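# Seat the rubber seal fully into the lid's groove

## Task

Push the rubber seal down into the lid's groove so that it sits in the groove along its entire loop, with no section left out.

## Robot and tools

Robot: two seven-joint arms, left_arm and right_arm, each with a two-finger gripper. The left gripper's fingers can fold. A part held near the fingertips (the outer quarter of each pad) is squeezed normally. A part held nearer the palm may be pulled inward, held loosely or over-squeezed. A fingertip pushed against a surface folds easily unless the fingers are fully closed, so it can pass a surface with little sign of contact. The right gripper's fingers are rigid. Bases in the scene frame: left_arm at (0, +0.331, +0.016) m, right_arm at (-0.035, -0.364, +0.016) m, both turned only slightly about z.

Frames: the scene frame has its origin at table-top height, midway between the nominal bases. +z is up, +x points out over the table, and left_arm is on the +y side. Printed hand positions, velocities and quaternions are in this frame and can be off by a few cm. Offsets are expressed along the current Hand target's own axes. On each gripper the fingers point along +z and close along y. end_effector_position is the point between the closed pads. The fingertips extend about 33 mm past it when the gap is 40 mm or less, and about 9 mm when fully open.

Row layout, shared by execute_actions and move: one flat list of 18 numbers, each in [-1, 1], covering both arms even if only one moves. The order is left_arm dx, dy, dz, rx, ry, rz, left_gripper position, force_limit, speed, followed by the same nine for right_arm/right_gripper. dx..rz are offsets, not poses. They are measured from that arm's Hand target as it stood when the action or move began. 1.0 equals 0.6 m for dx/dy/dz and 180 degrees for rotation. rx, ry, rz form a single rotation vector. All rows in an action count from the same start, so a repeated offset in a new action moves the arm further. Six zeros re-request the current Hand target. The gripper numbers are absolute commands, so repeat the last values to keep a gripper unchanged; a 0 there is a real command. position: +1 is open (140 mm), about -0.8 is where the pads touch, and -1 closes until blocked. force_limit: about 14 N at -1, 40 N at 0, 58 N at +1 when closing slowly. speed: finger speed, from about 30 mm/s at -1 to 250 mm/s at +1. A faster close grips much harder. Both force_limit and speed start at +1.

execute_actions(actions, cameras): actions is a list of actions. Each action holds up to 15 rows, one row per 1/30 s step, and the last row is held if fewer are given. cameras is a list of names or ["all"]. With an empty actions list, all images plus the scene number are returned.

move(target, speed, blend, blocking, cameras): target is one row, or up to 15 rows used as waypoints. Every waypoint is an offset from the same starting Hand targets. Paths are straight and end together, within 10 s. speed is in m/s, 0.002 to 2, default 0.25, and can be one value or one per waypoint. blend is a corner radius in m; the default 0 stops at each waypoint. blocking=false returns after about 0.5 s while the motion continues. Paths do not avoid obstacles. Faster moves overshoot and strike harder. The result adds a 'move:' line with an ending such as done, off_target, moving, held or fault. limits=paced means a command was clipped; limits=held means steps were withheld.

wait(seconds 0 to 10) lets the scene run. stop() brakes a running move. zoom_image(camera, region=[x0, y0, x1, y1]) zooms into the newest image, using pixels from the top-left, at most 504 by 504. set_collision_behavior(contact_force_n: 20, 40 or 85) sets the contact force limit; it is refused during a move. clear_fault(arm: left_arm or right_arm) clears a reported torque or force fault. finished_scene(scene: the current scene number) ends the scene, and the seal must stay seated without the robot.

Control details: each step, the commanded pose is clipped to within 70 mm and 16 degrees of the measured pose. 'Hand target' is the last commanded pose after clipping, and it is the base for the next offsets. Grippers often stop short of it; a new command, even all zeros, asks again. To stop pressing on something, command the target back beyond the gripper. Large wrist turns can swing the elbow.

Results: end_effector_position in m and end_effector_quat_wxyz are given per arm. object_status values: 0 moving, 1 blocked while opening, 2 blocked while closing (a grip), 3 reached the requested position or pads met. position_measured is in counts: 3 is open, 75 about 100 mm, 139 about 60 mm, 200 about 20 mm, 230 pads touching. To grip harder, raise force_limit and change position slightly (-1 to -0.98). To grip softer, reopen and close slowly. Other lines: Joint velocities ('within noise' when still), joint torques, external joint torques, and flange force along the gripper's x, y, z axes, including held weight. Wrist depth gives a 7x7 grid of distances in mm per wrist camera, with '-' where there is no value. Tool commands lists the current gripper commands.

Cameras: cam_high, cam_low, cam_left_wrist and cam_right_wrist, all 896x504. Their calibration is approximate.

Faults: an arm halts until clear_fault if the contact force reaches the limit (85 N to start). It also halts if a joint's contact torque reaches its load limit (85 N m on the large joints, 11 N m on the forearm roll, wrist pitch and wrist roll), if a joint leaves its range, or if a joint moves too fast. Held weight counts as contact. Overheated motors brake the arm for 30 to 60 s; this comes from sustained load, a stretched arm, or pushing at an unreachable pose. A MOTOR HOT line may appear first.

Avoid: dropping parts, letting anything fall off the table, hard impacts or strong pushes, and the grippers or cameras touching each other (a press between the arms can fail the task). Also avoid squeezing hard on a part still resting on something, and any arm stops. Press the seal in with moderate force and slow motion.

Each tool is called after "Request:" as name([rows], argument=value, ...), one row to a line, values as JSON.

## Session

Request:
execute_actions(actions=[])

Scene clock: 0.00 s.
left_arm: end_effector_position=(+0.5748, +0.1654, +0.3592) position_measured=3 object_status=3 end_effector_quat_wxyz=(+0.064, +0.702, -0.674, +0.221) | right_arm: end_effector_position=(+0.5971, -0.0784, +0.2741) position_measured=3 object_status=3 end_effector_quat_wxyz=(+0.000, +0.998, +0.064, +0.001)
Joint positions: left_arm=[-0.247 -0.16 0.056 -2.063 -0.431 2.152 0.028] | right_arm=[0.411 0.454 0.016 -1.338 -0.008 1.793 -1.27]
Joint velocities: within noise
Joint torques (N m): no reading
External joint torques (N m): no reading
Flange force (N): no reading
Wrist depth (mm): cam_left_wrist=[1523 1423 1335 1270 489 466 435 / 1488 1400 1349 1283 482 451 431 / 1463 1378 1302 1252 474 456 429 / 1439 127 1322 490 471 142 429 / - 110 1289 489 463 448 97 / - 1302 1283 479 463 444 - / - 1309 1264 477 457 437 425] | cam_right_wrist=[373 375 1014 1018 1018 979 1014 / 388 387 386 391 393 1026 1060 / 410 406 406 405 404 402 403 / 424 125 427 425 425 141 420 / - 108 447 443 449 445 99 / - 477 474 - 475 476 99 / - 509 508 - 509 504 499]
Hand target: left_arm +0.5748, +0.1654, +0.3592; +0.064, +0.702, -0.674, +0.221 | right_arm +0.5971, -0.0784, +0.2741; +0.000, +0.998, +0.064, +0.001
Tool commands: left_gripper/position=+1.0 left_gripper/force_limit=+1.0 left_gripper/speed=+1.0 right_gripper/position=+1.0 right_gripper/force_limit=+1.0 right_gripper/speed=+1.0

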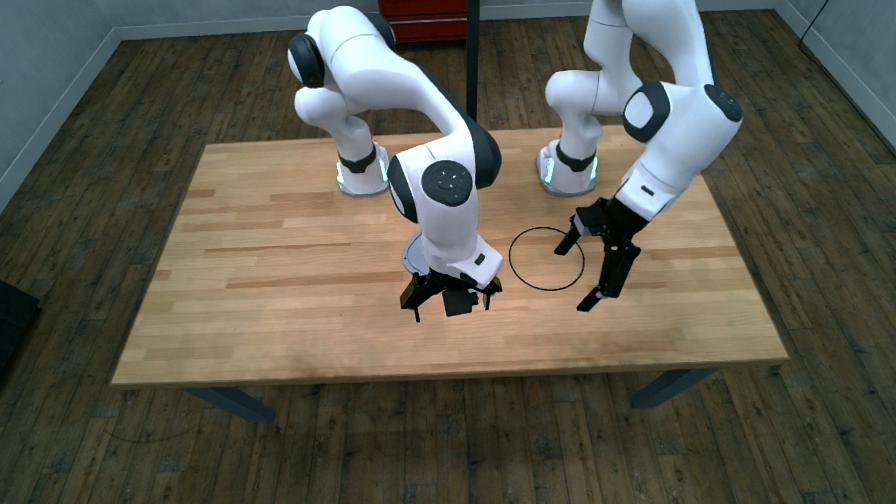

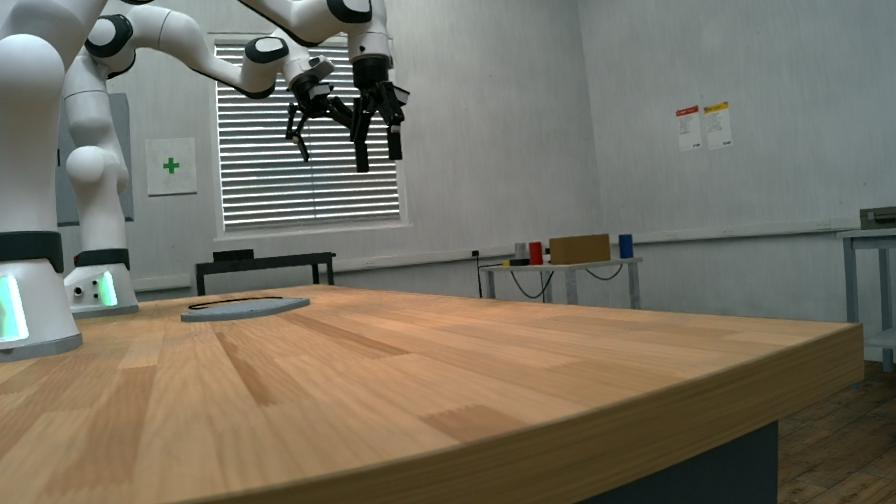

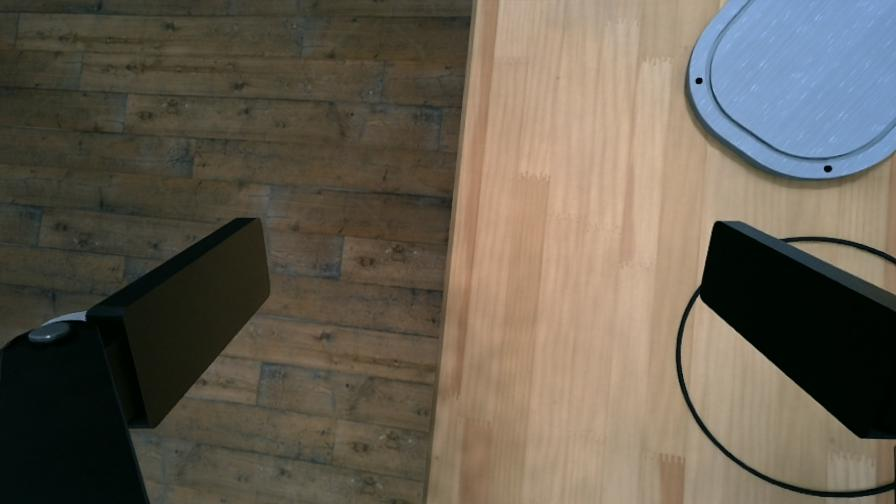

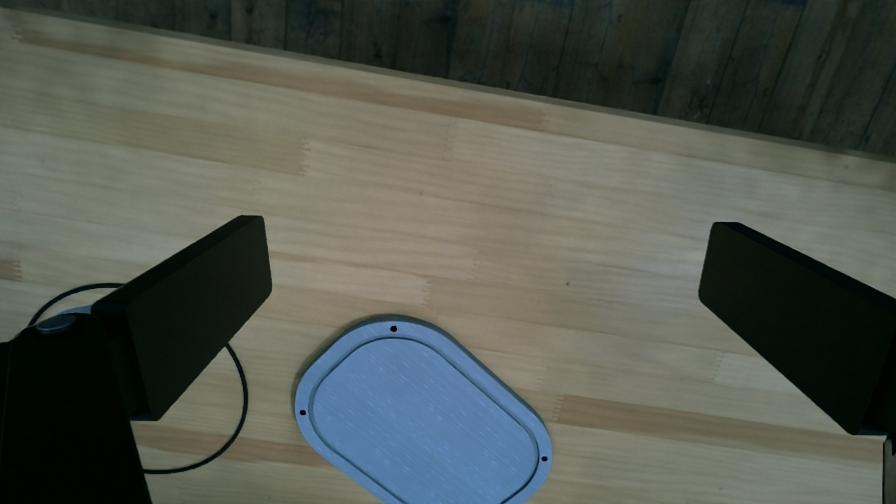

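Request:
move(target=[-0.197,0.043,-0.19,0,0,0,1,1,1,-0.2,-0.05,-0.23,0,0,0,1,1,1], cameras=["all"])

Scene clock: 12.20 s.
left_arm: end_effector_position=(+0.5257, +0.3162, +0.4085) position_measured=3 object_status=3 end_effector_quat_wxyz=(+0.064, +0.704, -0.671, +0.222) | right_arm: end_effector_position=(+0.4752, -0.0640, +0.4129) position_measured=3 object_status=3 end_effector_quat_wxyz=(+0.000, +0.998, +0.068, +0.003)
Joint positions: left_arm=[-0.157 -0.308 0.26 -2.059 -0.379 1.912 0.215] | right_arm=[0.484 0.113 0.051 -1.471 -0.008 1.589 -1.171]
Joint velocities: left_arm=[0.002 0.001 0.001 0 0.001 0 0.004] | right_arm=[within noise]
Joint torques (N m): left_arm=[-0.55 -20.13 -3.32 25.88 0.48 2.27 0.29] | right_arm=[-0.26 -35.35 0.16 23.34 0.84 2.43 0.29]
External joint torques (N m): left_arm=[-0.58 0.78 -0.85 0.97 0.48 -0.3 0.3] | right_arm=[-0.2 0.32 -0.08 -0.79 0.02 -0.22 0.29]
Flange force (N): left_arm=[0.7 -5.5 -1.8] | right_arm=[-2.2 0.6 1.9]
Wrist depth (mm): cam_left_wrist=[1550 1471 1415 567 537 512 488 / 1550 1480 1385 561 531 511 489 / 1523 1439 1371 553 523 502 482 / 1514 127 1356 544 520 143 469 / - 110 1329 541 514 490 97 / - 1363 1315 529 509 486 - / - 1371 1296 525 500 482 465] | cam_right_wrist=[494 492 492 492 493 489 491 / 516 515 515 514 516 512 511 / 541 540 541 530 538 539 541 / 571 125 577 550 565 140 558 / - 108 599 567 597 607 95 / - 629 631 634 629 626 99 / - 655 672 672 661 668 658]
Hand target: left_arm +0.5249, +0.3160, +0.4088; +0.064, +0.702, -0.674, +0.221 | right_arm +0.4741, -0.0640, +0.4119; +0.000, +0.998, +0.064, +0.001
Off the commanded pose: left_arm 0.001 m, 0 deg | right_arm 0.001 m, 1 deg.
move: done
camera_calibration:
cam_left_wrist: T_world_to_cam=[[-0.971636, -0.0987892, -0.21486, 0.642807], [-0.0862408, 0.994016, -0.0670365, -0.237188], [0.220197, -0.0466054, -0.974341, 0.444946], [0, 0, 0, 1]] pos_world=[0.506143, 0.320008, 0.555742]
cam_right_wrist: T_world_to_cam=[[0.166387, -0.985825, -0.0215428, -0.11902], [-0.92689, -0.16382, 0.337694, 0.290384], [-0.336436, -0.0362201, -0.941009, 0.69206], [0, 0, 0, 1]] pos_world=[0.521792, -0.0446961, 0.55061]

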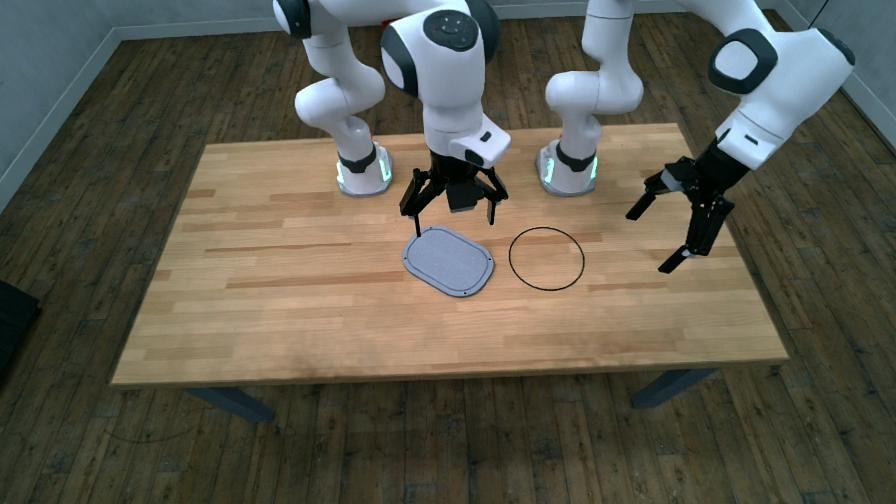

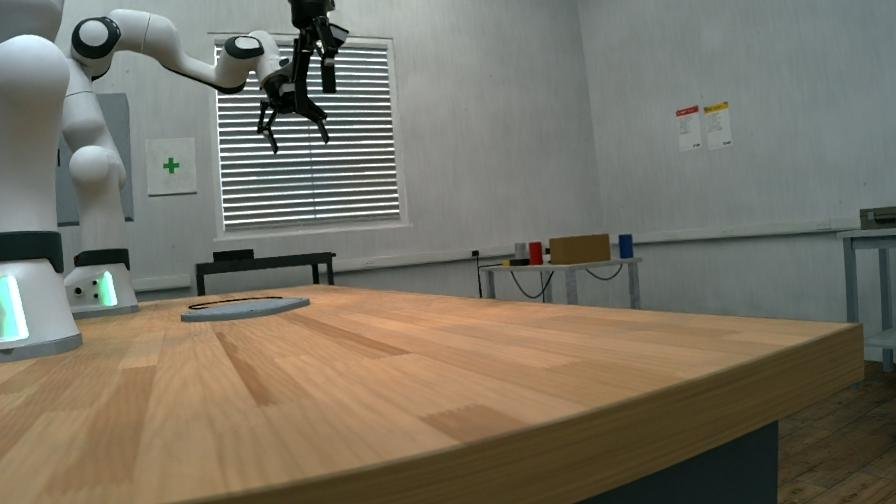

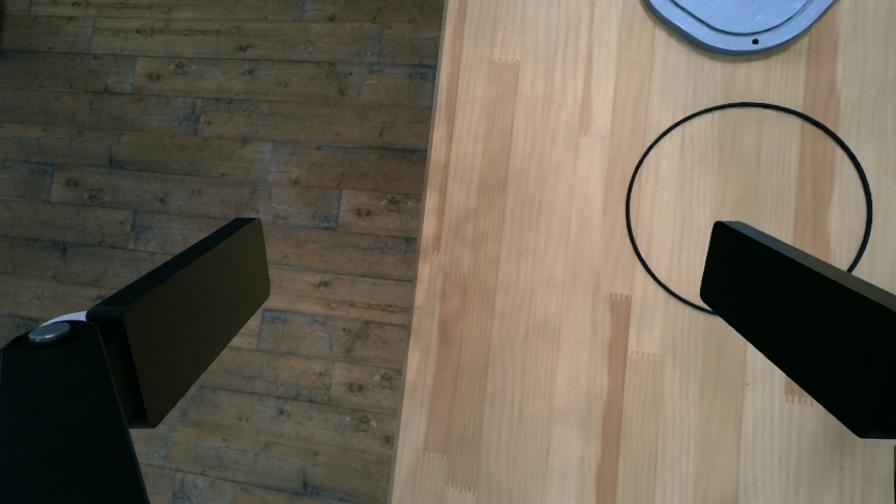

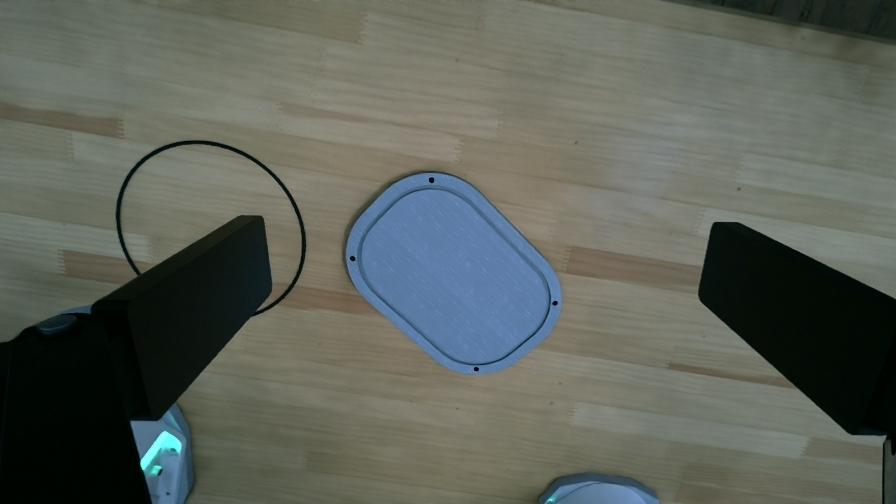

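Request:
zoom_image(camera="cam_right_wrist", region=[330, 150, 580, 390])

Request:
zoom_image(camera="cam_high", region=[380, 200, 620, 320])

Request:
zoom_image(camera="cam_low", region=[160, 270, 340, 350])

Scaled by 2.016.

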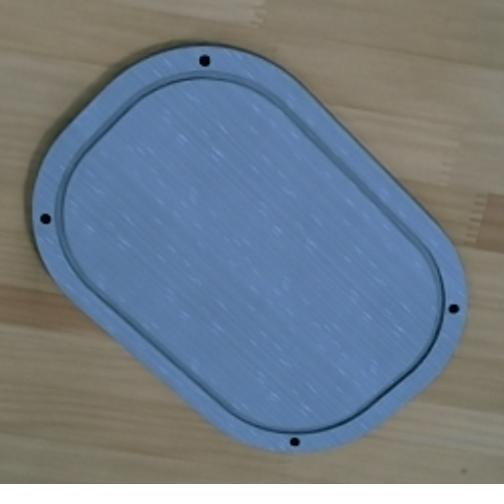

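Scaled by 2.100.

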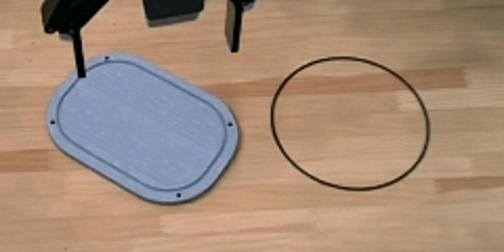

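Scaled by 2.800.

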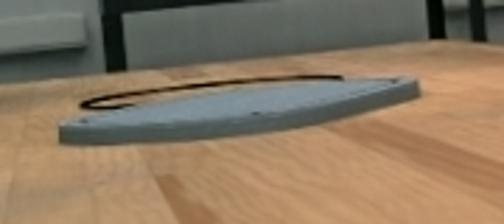

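Request:
move(target=[0.234,0.24,0.048,-0.0045,-0.153,-0.284,1,1,1,-0.189,0.095,0.267,0,0,0.238,1,1,1], cameras=["all"])

Scene clock: 66.73 s.
left_arm: end_effector_position=(+0.3911, +0.1647, +0.4077) position_measured=3 object_status=3 end_effector_quat_wxyz=(+0.000, +0.951, -0.308, +0.000) | right_arm: end_effector_position=(+0.3686, -0.1359, +0.2510) position_measured=3 object_status=3 end_effector_quat_wxyz=(+0.002, +0.954, -0.300, +0.000)
Joint positions: left_arm=[0.299 -0.52 -0.576 -2.047 -0.274 1.598 -1.086] | right_arm=[0.402 -0.262 0.106 -2.314 0.027 2.051 -0.469]
Joint velocities: left_arm=[0.002 0 -0.002 0 -0.001 0 -0.008] | right_arm=[-0.001 0.001 -0.001 -0.001 -0.001 0.001 0.004]
Joint torques (N m): left_arm=[0.19 -9.98 6.62 24.29 0.42 2.33 -0.07] | right_arm=[-0.47 -23.13 -1.02 23.38 0.85 2.71 0.33]
External joint torques (N m): left_arm=[0.17 -0.64 -1.61 0.98 -0.4 -0.32 -0.07] | right_arm=[-0.48 -0.52 0.01 -0.87 0.18 0.11 0.32]
Flange force (N): left_arm=[3.3 2.0 -2.6] | right_arm=[-2.1 3.6 1.4]
Wrist depth (mm): cam_left_wrist=[1113 483 480 480 479 468 481 / 514 505 507 505 506 500 507 / 530 529 534 533 537 538 535 / 559 127 560 567 565 142 559 / 88 110 595 599 592 589 97 / - 621 638 629 624 638 - / - 669 675 673 560 680 -] | cam_right_wrist=[350 349 348 348 346 345 345 / 366 366 363 363 362 362 363 / 385 383 381 - 391 379 377 / 403 125 393 - - 391 392 / - 108 416 - 418 417 99 / - 447 447 446 446 443 99 / - 477 474 475 473 470 463]
Hand target: left_arm +0.3901, +0.1640, +0.4089; +0.000, +0.952, -0.306, +0.000 | right_arm +0.3691, -0.1351, +0.2516; +0.000, +0.952, -0.305, +0.001
Off the commanded pose: left_arm 0.002 m, 0 deg | right_arm 0.001 m, 1 deg.
move: done
camera_calibration:
cam_left_wrist: T_world_to_cam=[[-0.583232, -0.812244, -0.0100077, 0.378904], [-0.763994, 0.544317, 0.346457, 0.072239], [-0.27596, 0.209711, -0.938012, 0.603757], [0, 0, 0, 1]] pos_world=[0.442792, 0.141827, 0.545096]
cam_right_wrist: T_world_to_cam=[[-0.546391, -0.837334, -0.0181138, 0.106442], [-0.790547, 0.508478, 0.3413, 0.274699], [-0.276572, 0.200803, -0.93978, 0.511115], [0, 0, 0, 1]] pos_world=[0.416682, -0.153184, 0.388509]

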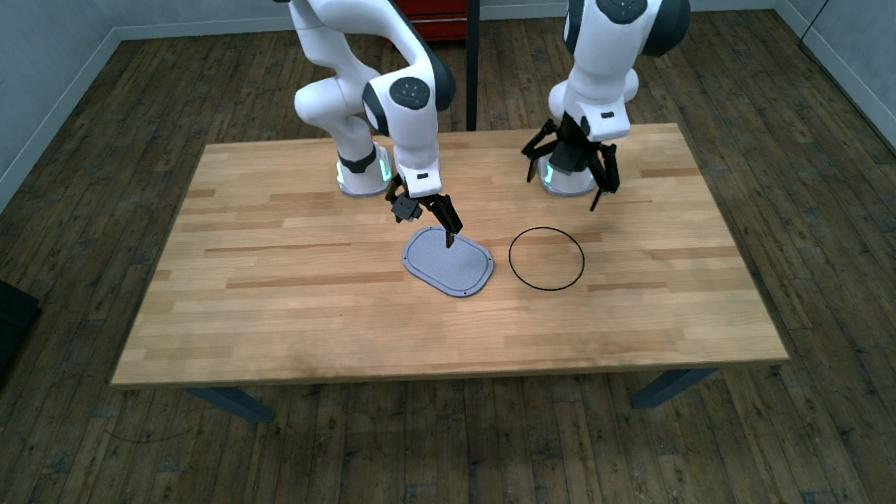

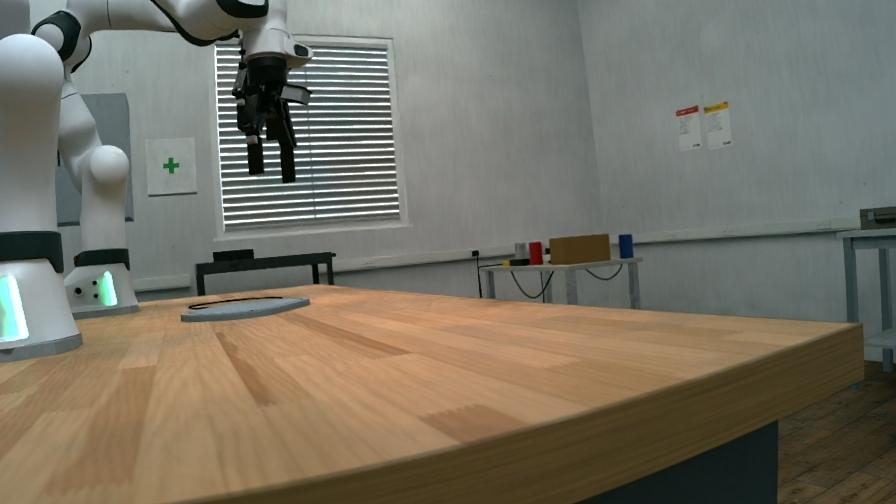

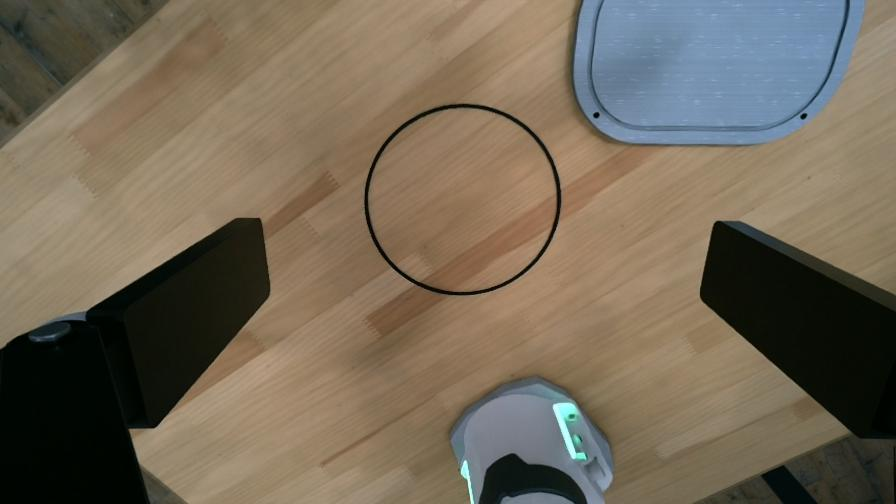

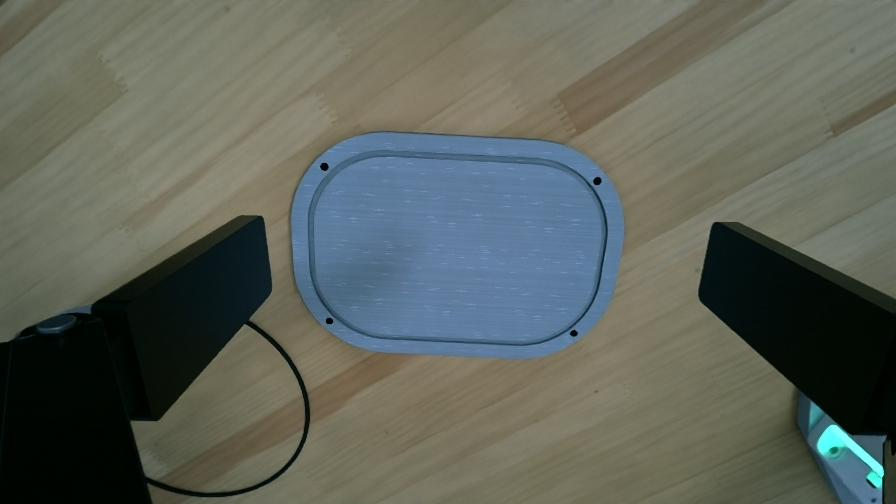

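Request:
zoom_image(camera="cam_right_wrist", region=[280, 120, 640, 370])

Request:
zoom_image(camera="cam_right_wrist", region=[540, 150, 630, 240])

Scaled by 1.400.

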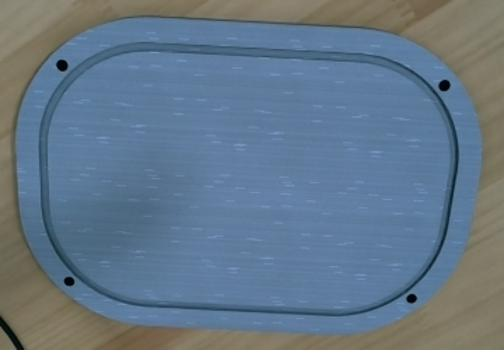

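Scaled by 5.600.

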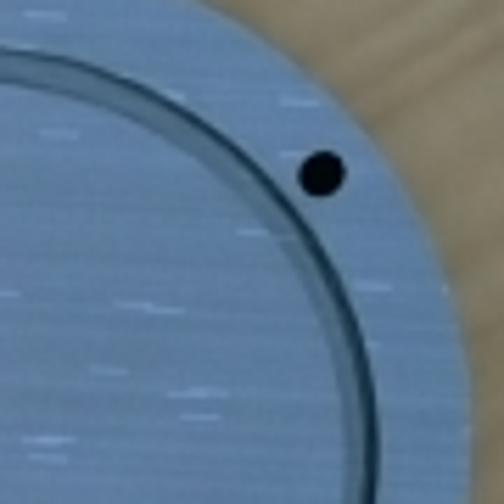

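Request:
move(target=[-0.132,-0.184,0.48,0,0,0,-0.4,-1,-0.5,-0.412,-0.234,0.217,0,0,0,-0.4,-1,-0.5], cameras=["all"])

Scene clock: 94.07 s.
left_arm: end_effector_position=(+0.3889, +0.2991, +0.1212) position_measured=179 object_status=3 end_effector_quat_wxyz=(+0.001, +0.953, -0.304, -0.001) | right_arm: end_effector_position=(+0.2490, +0.1226, +0.1212) position_measured=179 object_status=3 end_effector_quat_wxyz=(+0.000, +0.953, -0.302, -0.001)
Joint positions: left_arm=[0.375 -0.334 -0.546 -2.708 -0.257 2.401 -0.844] | right_arm=[0.682 0.2 0.366 -2.141 -0.096 2.326 0.151]
Joint velocities: left_arm=[within noise] | right_arm=[0 0 0 -0.001 0.002 0 0.007]
Joint torques (N m): left_arm=[-0.19 -13.56 2.74 20.75 1.03 2.67 0.24] | right_arm=[0.19 -33.63 1.84 22.12 0.24 2.49 0.26]
External joint torques (N m): left_arm=[-0.17 1.35 -1 0.07 0.49 0.04 0.24] | right_arm=[0.15 0.46 -0.62 0.04 -0.3 -0.07 0.26]
Flange force (N): left_arm=[5.5 -2.8 4.4] | right_arm=[-0.5 -2.2 1.2]
Wrist depth (mm): cam_left_wrist=[222 222 223 224 225 225 226 / 233 233 235 236 237 237 238 / 245 247 247 247 248 249 250 / 259 260 259 259 149 263 265 / 275 273 91 278 97 86 277 / - - 75 293 - 73 73 / - - - 316 - - -] | cam_right_wrist=[236 234 233 232 230 234 220 / 247 246 244 243 242 241 239 / 259 258 257 254 254 253 251 / 272 272 268 263 149 265 263 / 289 281 89 283 108 83 275 / - - 74 299 - 79 71 / - - - 318 - - -]
Hand target: left_arm +0.3898, +0.2998, +0.1208; +0.000, +0.952, -0.306, +0.000 | right_arm +0.2495, +0.1227, +0.1211; +0.000, +0.952, -0.305, +0.001
Off the commanded pose: left_arm 0.001 m, 0 deg | right_arm 0.000 m, 0 deg.
move: done
camera_calibration:
cam_left_wrist: T_world_to_cam=[[-0.575135, -0.818027, -0.00712931, 0.482154], [-0.768427, 0.537232, 0.34771, 0.100361], [-0.280606, 0.205458, -0.937575, 0.309253], [0, 0, 0, 1]] pos_world=[0.441202, 0.276959, 0.258489]
cam_right_wrist: T_world_to_cam=[[-0.55034, -0.834641, -0.0223775, 0.256343], [-0.788024, 0.510372, 0.344294, 0.091849], [-0.275941, 0.207113, -0.938595, 0.30313], [0, 0, 0, 1]] pos_world=[0.297101, 0.104295, 0.258629]

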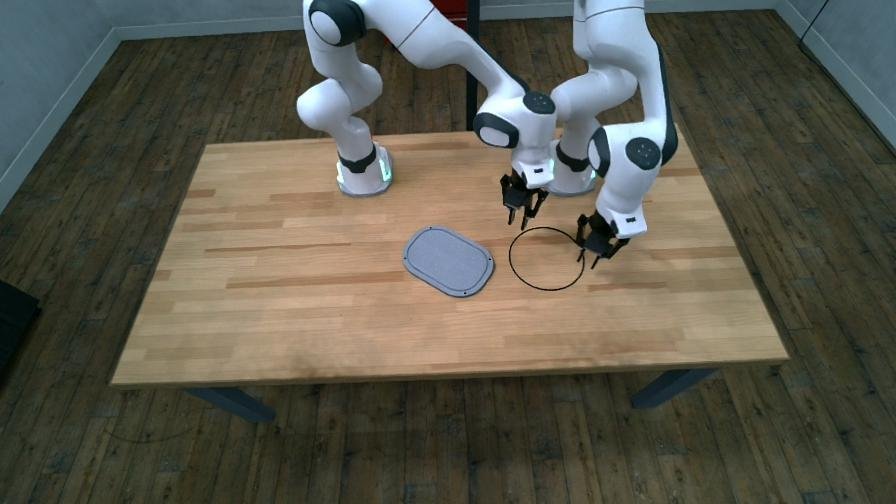

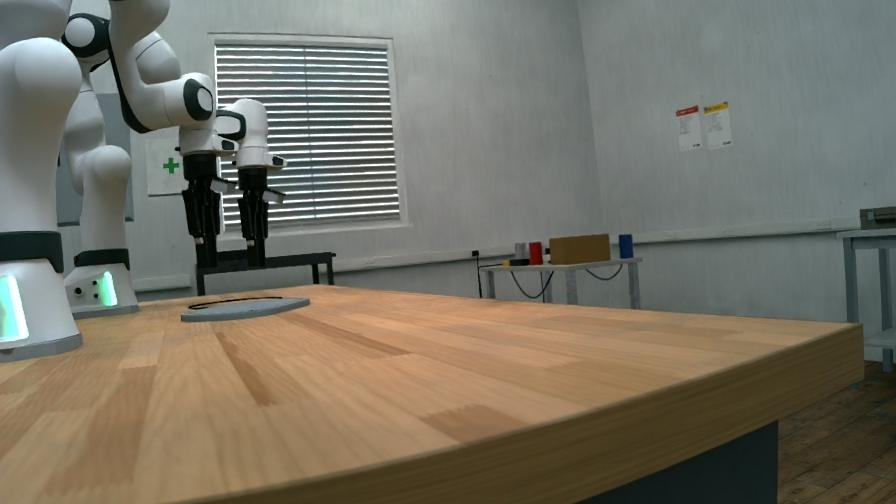

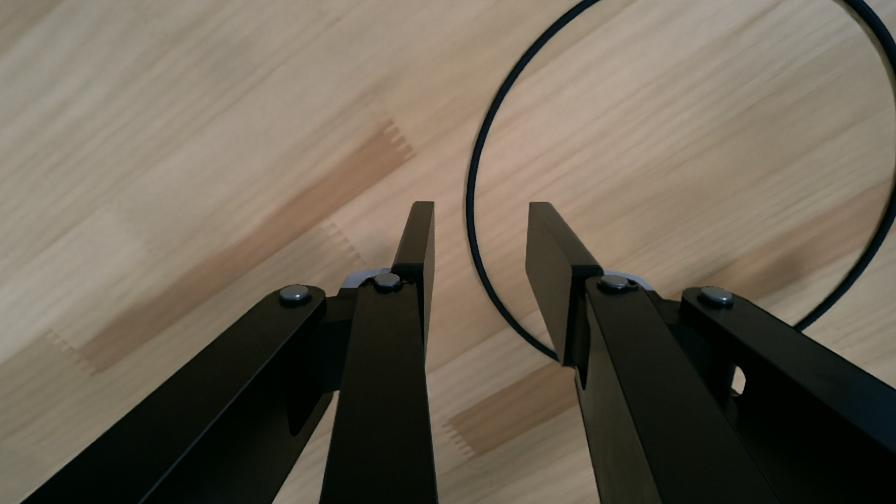

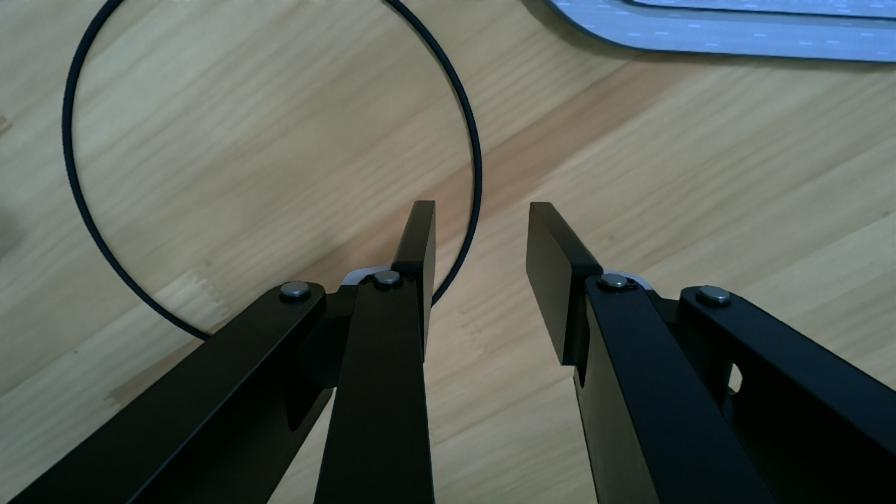

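Request:
move(target=[0,0,0.118,0,0,0,-0.4,-1,-0.5,0,0,0.118,0,0,0,-0.4,-1,-0.5], cameras=["all"], speed=0.1)

Scene clock: 102.13 s.
left_arm: end_effector_position=(+0.3880, +0.2997, +0.0499) position_measured=179 object_status=3 end_effector_quat_wxyz=(+0.001, +0.952, -0.307, -0.002) | right_arm: end_effector_position=(+0.2488, +0.1214, +0.0497) position_measured=179 object_status=3 end_effector_quat_wxyz=(+0.002, +0.953, -0.302, -0.001)
Joint positions: left_arm=[0.446 -0.115 -0.617 -2.754 -0.144 2.652 -0.922] | right_arm=[0.718 0.334 0.322 -2.17 -0.168 2.476 0.2]
Joint velocities: left_arm=[0 0 0 0 0 0 -0.008] | right_arm=[within noise]
Joint torques (N m): left_arm=[0.21 -16.58 -0.16 17.7 0.88 2.6 -0.23] | right_arm=[0.2 -36.94 3.14 20.02 0.39 2.66 0.31]
External joint torques (N m): left_arm=[0.29 1.52 -1.54 0.16 0.5 0 -0.23] | right_arm=[0.31 -0.13 -0.35 -0.04 -0.07 0.12 0.31]
Flange force (N): left_arm=[8.6 -2.8 9.2] | right_arm=[-0.8 0.2 0.7]
Wrist depth (mm): cam_left_wrist=[158 159 159 160 160 160 161 / 167 167 167 167 168 169 169 / 176 176 178 175 178 178 178 / 185 186 186 185 183 188 188 / 197 195 91 199 109 86 198 / - - 75 209 - 73 73 / - - - 225 - - -] | cam_right_wrist=[170 169 169 168 167 168 167 / 178 178 177 176 175 174 174 / 187 186 187 185 184 183 182 / 197 196 195 192 189 191 192 / 208 203 89 203 121 83 200 / - - 74 217 - 79 71 / - - - 231 - - -]
Hand target: left_arm +0.3898, +0.2997, +0.0500; +0.000, +0.952, -0.306, +0.000 | right_arm +0.2496, +0.1226, +0.0503; +0.000, +0.952, -0.305, +0.001
Off the commanded pose: left_arm 0.002 m, 0 deg | right_arm 0.002 m, 0 deg.
move: done
camera_calibration:
cam_left_wrist: T_world_to_cam=[[-0.581617, -0.813436, -0.00657253, 0.482812], [-0.763583, 0.54315, 0.349183, 0.1204], [-0.280468, 0.208109, -0.937032, 0.241244], [0, 0, 0, 1]] pos_world=[0.440408, 0.277137, 0.187185]
cam_right_wrist: T_world_to_cam=[[-0.551373, -0.834056, -0.0184108, 0.253572], [-0.786981, 0.512676, 0.343255, 0.116316], [-0.276855, 0.20375, -0.939062, 0.236803], [0, 0, 0, 1]] pos_world=[0.296911, 0.103612, 0.187115]

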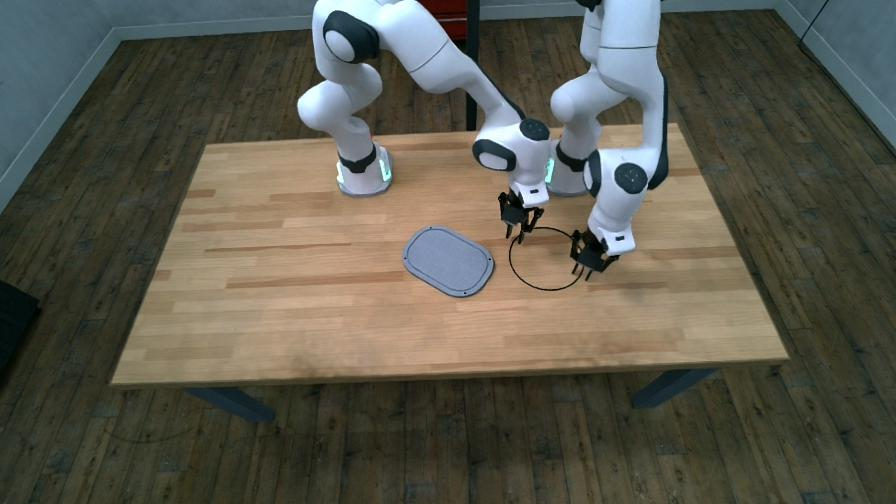

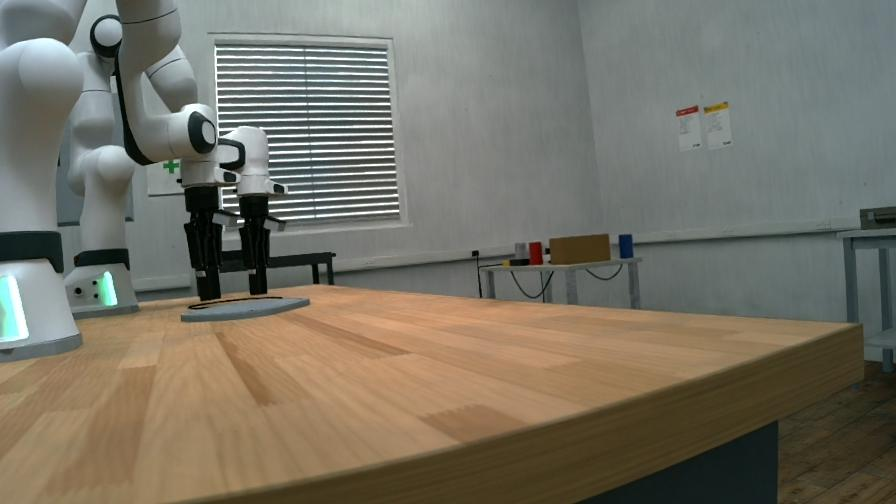

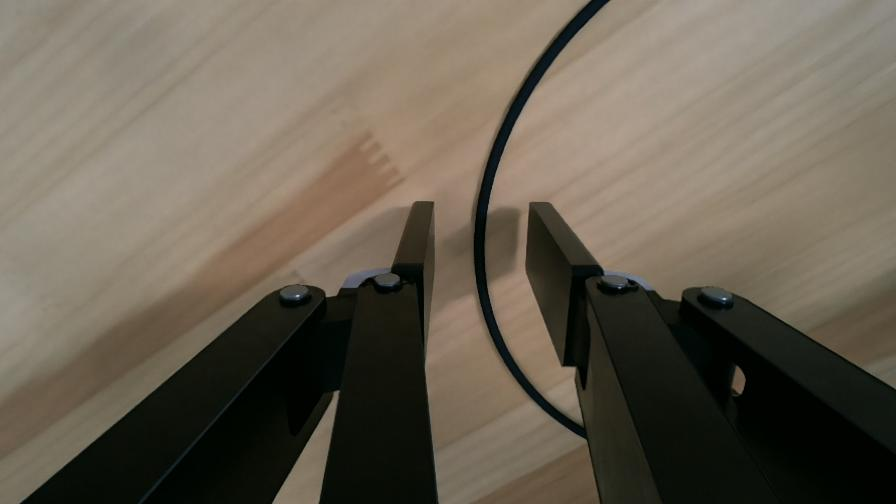

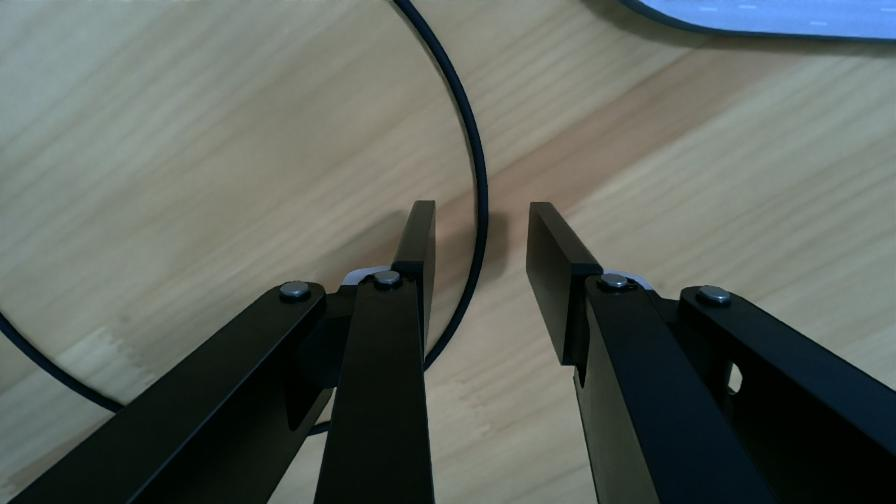

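Request:
move(target=[0,0,0.022,0,0,0,-0.4,-1,-0.5,0,0,0.022,0,0,0,-0.4,-1,-0.5], cameras=["cam_left_wrist","cam_right_wrist","cam_low"], speed=0.04)

Request:
zoom_image(camera="cam_low", region=[150, 200, 350, 340])

Scene clock: 106.97 s.
left_arm: end_effector_position=(+0.3881, +0.2999, +0.0385) position_measured=179 object_status=3 end_effector_quat_wxyz=(+0.000, +0.951, -0.309, -0.003) | right_arm: end_effector_position=(+0.2492, +0.1220, +0.0374) position_measured=179 object_status=3 end_effector_quat_wxyz=(+0.001, +0.953, -0.303, -0.001)
Joint positions: left_arm=[0.462 -0.07 -0.625 -2.754 -0.091 2.689 -0.957] | right_arm=[0.73 0.359 0.307 -2.17 -0.178 2.504 0.208]
Joint velocities: left_arm=[0 -0.001 -0.001 -0.001 0 -0.001 -0.005] | right_arm=[within noise]
Joint torques (N m): left_arm=[0.62 -13.07 -0.3 15.45 0.95 4.18 -0.2] | right_arm=[0.2 -37.15 3.21 19.28 0.19 2.64 0.22]
External joint torques (N m): left_arm=[0.63 5.77 -1.2 -1.57 0.6 1.57 -0.2] | right_arm=[0.33 0.27 -0.38 -0.43 -0.25 0.09 0.22]
Flange force (N): left_arm=[13.9 -7.5 32.5] | right_arm=[-0.7 0.7 1.6]
Wrist depth (mm): cam_left_wrist=[148 149 148 149 150 150 150 / 156 156 156 157 157 157 158 / 164 164 165 165 166 166 167 / 174 174 173 171 172 176 177 / 185 180 91 184 97 86 185 / - 70 82 198 - 70 74 / - 71 - 213 - - -] | cam_right_wrist=[159 158 157 157 156 155 157 / 166 166 165 164 164 163 162 / 175 174 173 173 171 170 170 / 184 184 182 178 177 180 179 / 195 189 89 191 121 83 187 / - - 74 203 - 79 71 / - - - 215 - - -]
Hand target: left_arm +0.3898, +0.2997, +0.0368; +0.000, +0.952, -0.306, +0.000 | right_arm +0.2496, +0.1226, +0.0371; +0.000, +0.952, -0.305, +0.001
Off the commanded pose: left_arm 0.002 m, 1 deg | right_arm 0.001 m, 0 deg.
move: done
camera_calibration:
cam_left_wrist: T_world_to_cam=[[-0.584554, -0.811322, -0.00733151, 0.483417], [-0.760822, 0.544986, 0.352335, 0.122638], [-0.281861, 0.211537, -0.935845, 0.23], [0, 0, 0, 1]] pos_world=[0.440717, 0.276717, 0.175579]
cam_right_wrist: T_world_to_cam=[[-0.552023, -0.833587, -0.0200706, 0.25433], [-0.78684, 0.512798, 0.343396, 0.120569], [-0.275958, 0.205355, -0.938976, 0.224839], [0, 0, 0, 1]] pos_world=[0.297311, 0.104007, 0.17482]
Images, in order (width x height): cam_low 896x504, cam_left_wrist 896x504, cam_right_wrist 896x504.

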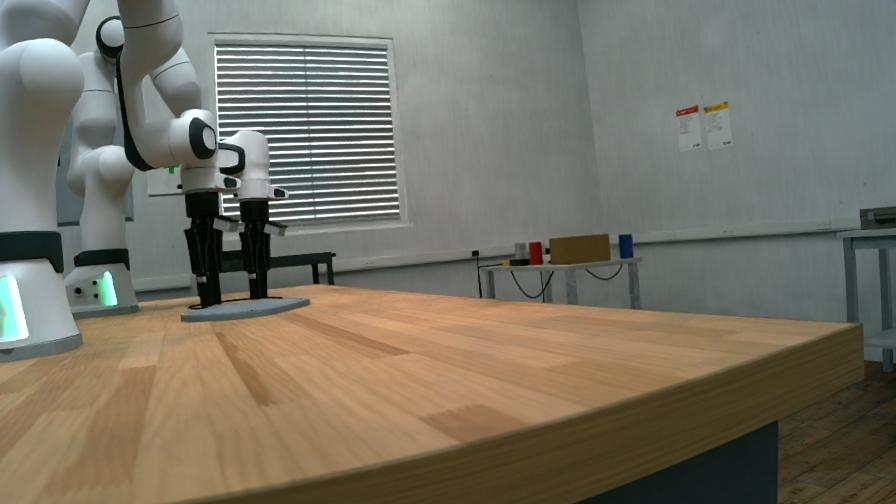

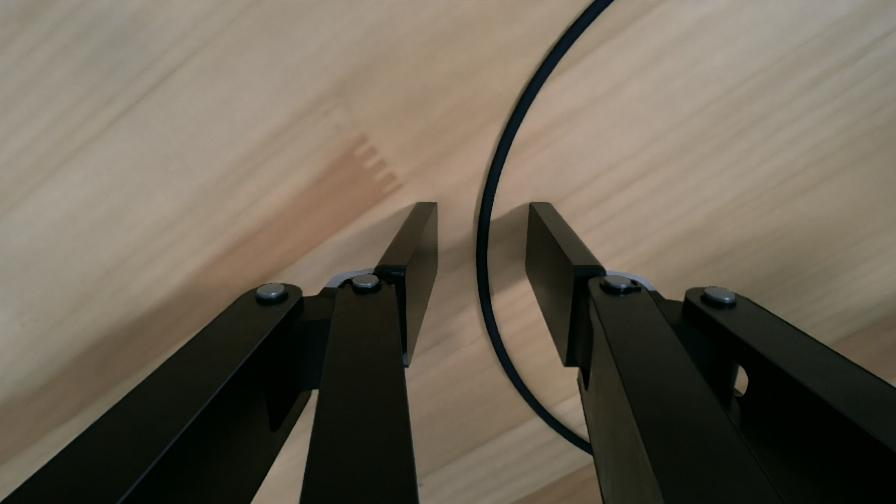

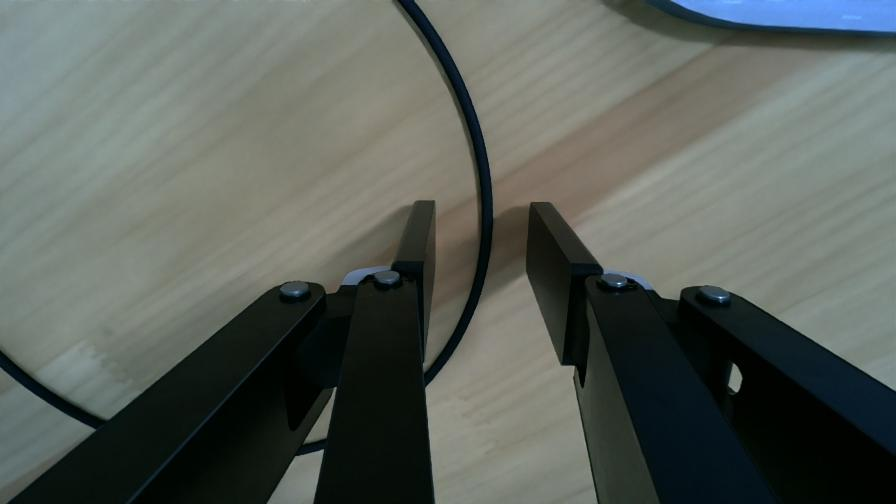

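Scaled by 2.520.

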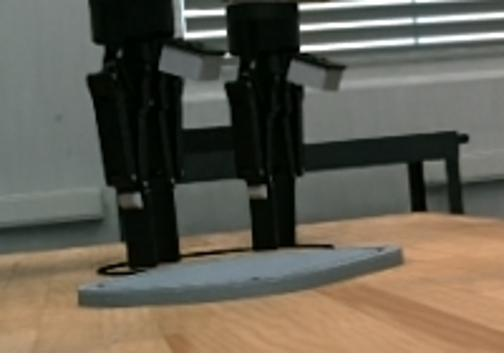

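Request:
move(target=[0,0,-0.0095,0,0,0,-0.4,-1,-0.5,0,0,0.005,0,0,0,-0.4,-1,-0.5], cameras=["cam_left_wrist","cam_right_wrist"], speed=0.03)

Scene clock: 110.77 s.
left_arm: end_effector_position=(+0.3904, +0.2998, +0.0419) position_measured=179 object_status=3 end_effector_quat_wxyz=(+0.000, +0.953, -0.304, +0.001) | right_arm: end_effector_position=(+0.2494, +0.1221, +0.0345) position_measured=179 object_status=3 end_effector_quat_wxyz=(+0.001, +0.953, -0.303, +0.000)
Joint positions: left_arm=[0.46 -0.081 -0.625 -2.754 -0.109 2.688 -0.953] | right_arm=[0.737 0.365 0.299 -2.17 -0.179 2.51 0.209]
Joint velocities: left_arm=[0 0 -0.001 0 -0.003 -0.002 0.007] | right_arm=[within noise]
Joint torques (N m): left_arm=[-0.45 -18.63 0.1 17.06 -0.16 2.37 0.22] | right_arm=[0.17 -37.17 3.19 19.13 0.32 2.62 0.32]
External joint torques (N m): left_arm=[-0.41 0.06 -0.91 -0.16 -0.52 -0.28 0.22] | right_arm=[0.28 0.31 -0.4 -0.45 -0.11 0.08 0.32]
Flange force (N): left_arm=[-2.0 2.9 -3.7] | right_arm=[-0.8 0.7 1.6]
Wrist depth (mm): cam_left_wrist=[154 152 152 152 153 153 153 / 160 160 160 160 160 161 162 / 168 168 169 169 169 170 170 / 178 178 178 175 175 179 179 / 188 187 91 187 109 86 188 / - - 75 202 - 73 73 / - - - 215 - - -] | cam_right_wrist=[156 156 155 154 154 153 154 / 164 163 162 162 161 160 159 / 172 171 171 168 169 168 167 / 182 180 179 175 173 177 176 / 192 187 89 188 121 83 183 / - - 74 199 - 79 71 / - - - 211 - - -]
Hand target: left_arm +0.3898, +0.2997, +0.0425; +0.000, +0.952, -0.306, +0.000 | right_arm +0.2496, +0.1226, +0.0341; +0.000, +0.952, -0.305, +0.001
Off the commanded pose: left_arm 0.001 m, 0 deg | right_arm 0.001 m, 0 deg.
move: done
camera_calibration:
cam_left_wrist: T_world_to_cam=[[-0.576092, -0.817321, -0.010243, 0.483289], [-0.7692, 0.53785, 0.345034, 0.128892], [-0.276494, 0.20665, -0.938534, 0.233365], [0, 0, 0, 1]] pos_world=[0.442086, 0.277452, 0.1795]
cam_right_wrist: T_world_to_cam=[[-0.552244, -0.833434, -0.0203519, 0.254426], [-0.786867, 0.513012, 0.343015, 0.12166], [-0.275439, 0.205442, -0.93911, 0.222097], [0, 0, 0, 1]] pos_world=[0.29741, 0.104007, 0.17202]
Images, in order (width x height): cam_left_wrist 896x504, cam_right_wrist 896x504.

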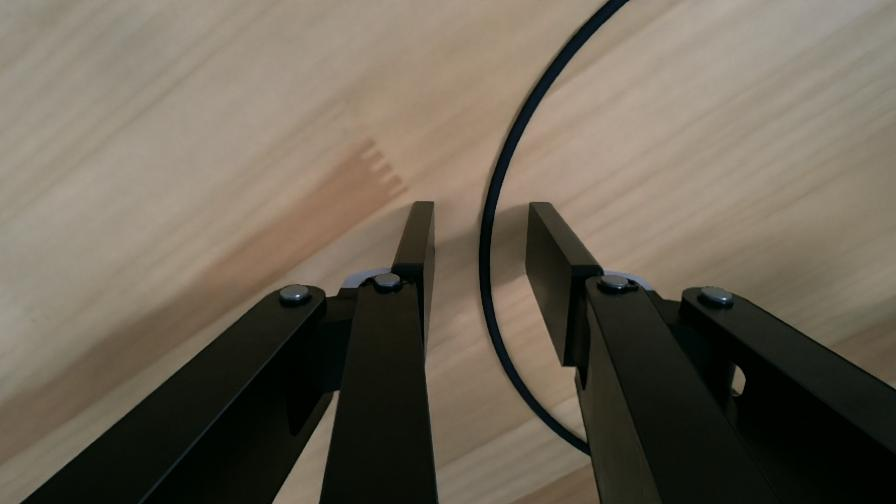

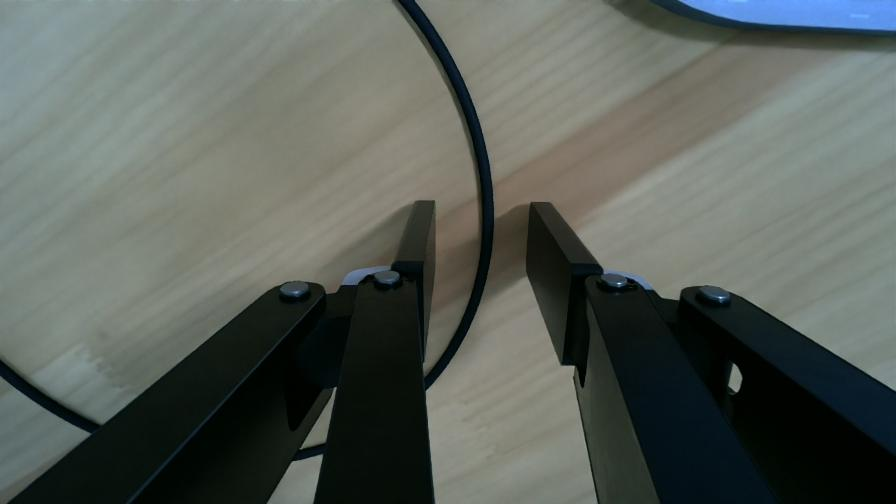

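Request:
move(target=[0,0,0.0033,0,0,0,-0.4,-1,-0.5,0,0,0.002,0,0,0,-0.4,-1,-0.5], speed=0.02)

Scene clock: 115.57 s.
left_arm: end_effector_position=(+0.3897, +0.2995, +0.0411) position_measured=179 object_status=3 end_effector_quat_wxyz=(+0.000, +0.952, -0.306, +0.000) | right_arm: end_effector_position=(+0.2495, +0.1221, +0.0334) position_measured=179 object_status=3 end_effector_quat_wxyz=(+0.001, +0.953, -0.303, +0.000)
Joint positions: left_arm=[0.46 -0.079 -0.625 -2.754 -0.107 2.687 -0.952] | right_arm=[0.741 0.367 0.295 -2.17 -0.179 2.513 0.209]
Joint velocities: left_arm=[within noise] | right_arm=[0.005 0 -0.004 0 0 0.002 0.001]
Joint torques (N m): left_arm=[-0.11 -17.1 -0.16 17.03 0.91 2.51 -0.08] | right_arm=[0.66 -37.14 2.94 19.09 0.49 2.68 0.3]
External joint torques (N m): left_arm=[-0.14 1.53 -1.21 -0.03 0.56 -0.11 -0.08] | right_arm=[0.71 0.36 -0.66 -0.44 0.05 0.14 0.3]
Flange force (N): left_arm=[7.1 -2.2 8.5] | right_arm=[-1.3 0.5 2.0]
Wrist depth (mm): cam_left_wrist=[151 151 151 152 152 152 153 / 159 159 159 159 160 160 161 / 167 167 168 168 168 169 169 / 176 177 177 174 174 179 179 / 187 185 91 187 109 86 187 / - - 75 198 - 73 73 / - - - 215 - - -] | cam_right_wrist=[155 155 154 153 153 152 153 / 163 162 161 161 160 159 158 / 171 171 170 168 168 167 166 / 180 179 178 174 173 175 174 / 190 185 89 187 120 83 182 / - - 74 198 - 79 71 / - - - 210 - - -]
Hand target: left_arm +0.3898, +0.2997, +0.0405; +0.000, +0.952, -0.306, +0.000 | right_arm +0.2496, +0.1226, +0.0329; +0.000, +0.952, -0.305, +0.001
Off the commanded pose: left_arm 0.001 m, 0 deg | right_arm 0.001 m, 0 deg.
move: done

Request:
move(target=[0,0,0.0033,0,0,0,-0.4,-1,-0.5,0,0,0.002,0,0,0,-0.4,-1,-0.5], speed=0.02)

Scene clock: 119.50 s.
left_arm: end_effector_position=(+0.3892, +0.2994, +0.0395) position_measured=179 object_status=3 end_effector_quat_wxyz=(+0.000, +0.952, -0.308, -0.001) | right_arm: end_effector_position=(+0.2496, +0.1221, +0.0322) position_measured=179 object_status=3 end_effector_quat_wxyz=(+0.001, +0.953, -0.303, +0.000)
Joint positions: left_arm=[0.46 -0.073 -0.625 -2.754 -0.098 2.691 -0.955] | right_arm=[0.745 0.369 0.292 -2.17 -0.179 2.515 0.209]
Joint velocities: left_arm=[0 0 0 0.001 0.006 0.001 -0.005] | right_arm=[0.004 0.001 -0.003 0 0 0.002 0]
Joint torques (N m): left_arm=[0.32 -16.41 -0.06 16.61 0.98 2.86 0] | right_arm=[-0.04 -37.23 3.11 19.08 0.5 2.6 0.21]
External joint torques (N m): left_arm=[0.29 2.41 -1.03 -0.49 0.63 0.23 0] | right_arm=[-0.08 0.35 -0.56 -0.43 0.07 0.06 0.21]
Flange force (N): left_arm=[7.9 -3.9 13.8] | right_arm=[0.0 0.7 1.3]
Wrist depth (mm): cam_left_wrist=[150 150 150 150 150 151 151 / 157 157 157 158 158 158 159 / 165 165 166 166 167 167 167 / 175 175 175 174 172 177 178 / 185 183 91 185 109 86 186 / - - 75 196 - 73 73 / - - - 214 - - -] | cam_right_wrist=[154 154 153 152 151 151 151 / 161 161 160 159 159 158 157 / 170 169 168 167 167 165 165 / 179 178 177 173 173 174 173 / 189 184 89 185 121 83 181 / - - 74 197 - 79 71 / - - - 209 - - -]
Hand target: left_arm +0.3898, +0.2997, +0.0385; +0.000, +0.952, -0.306, +0.000 | right_arm +0.2496, +0.1226, +0.0317; +0.000, +0.952, -0.305, +0.001
Off the commanded pose: left_arm 0.001 m, 0 deg | right_arm 0.001 m, 0 deg.
move: done


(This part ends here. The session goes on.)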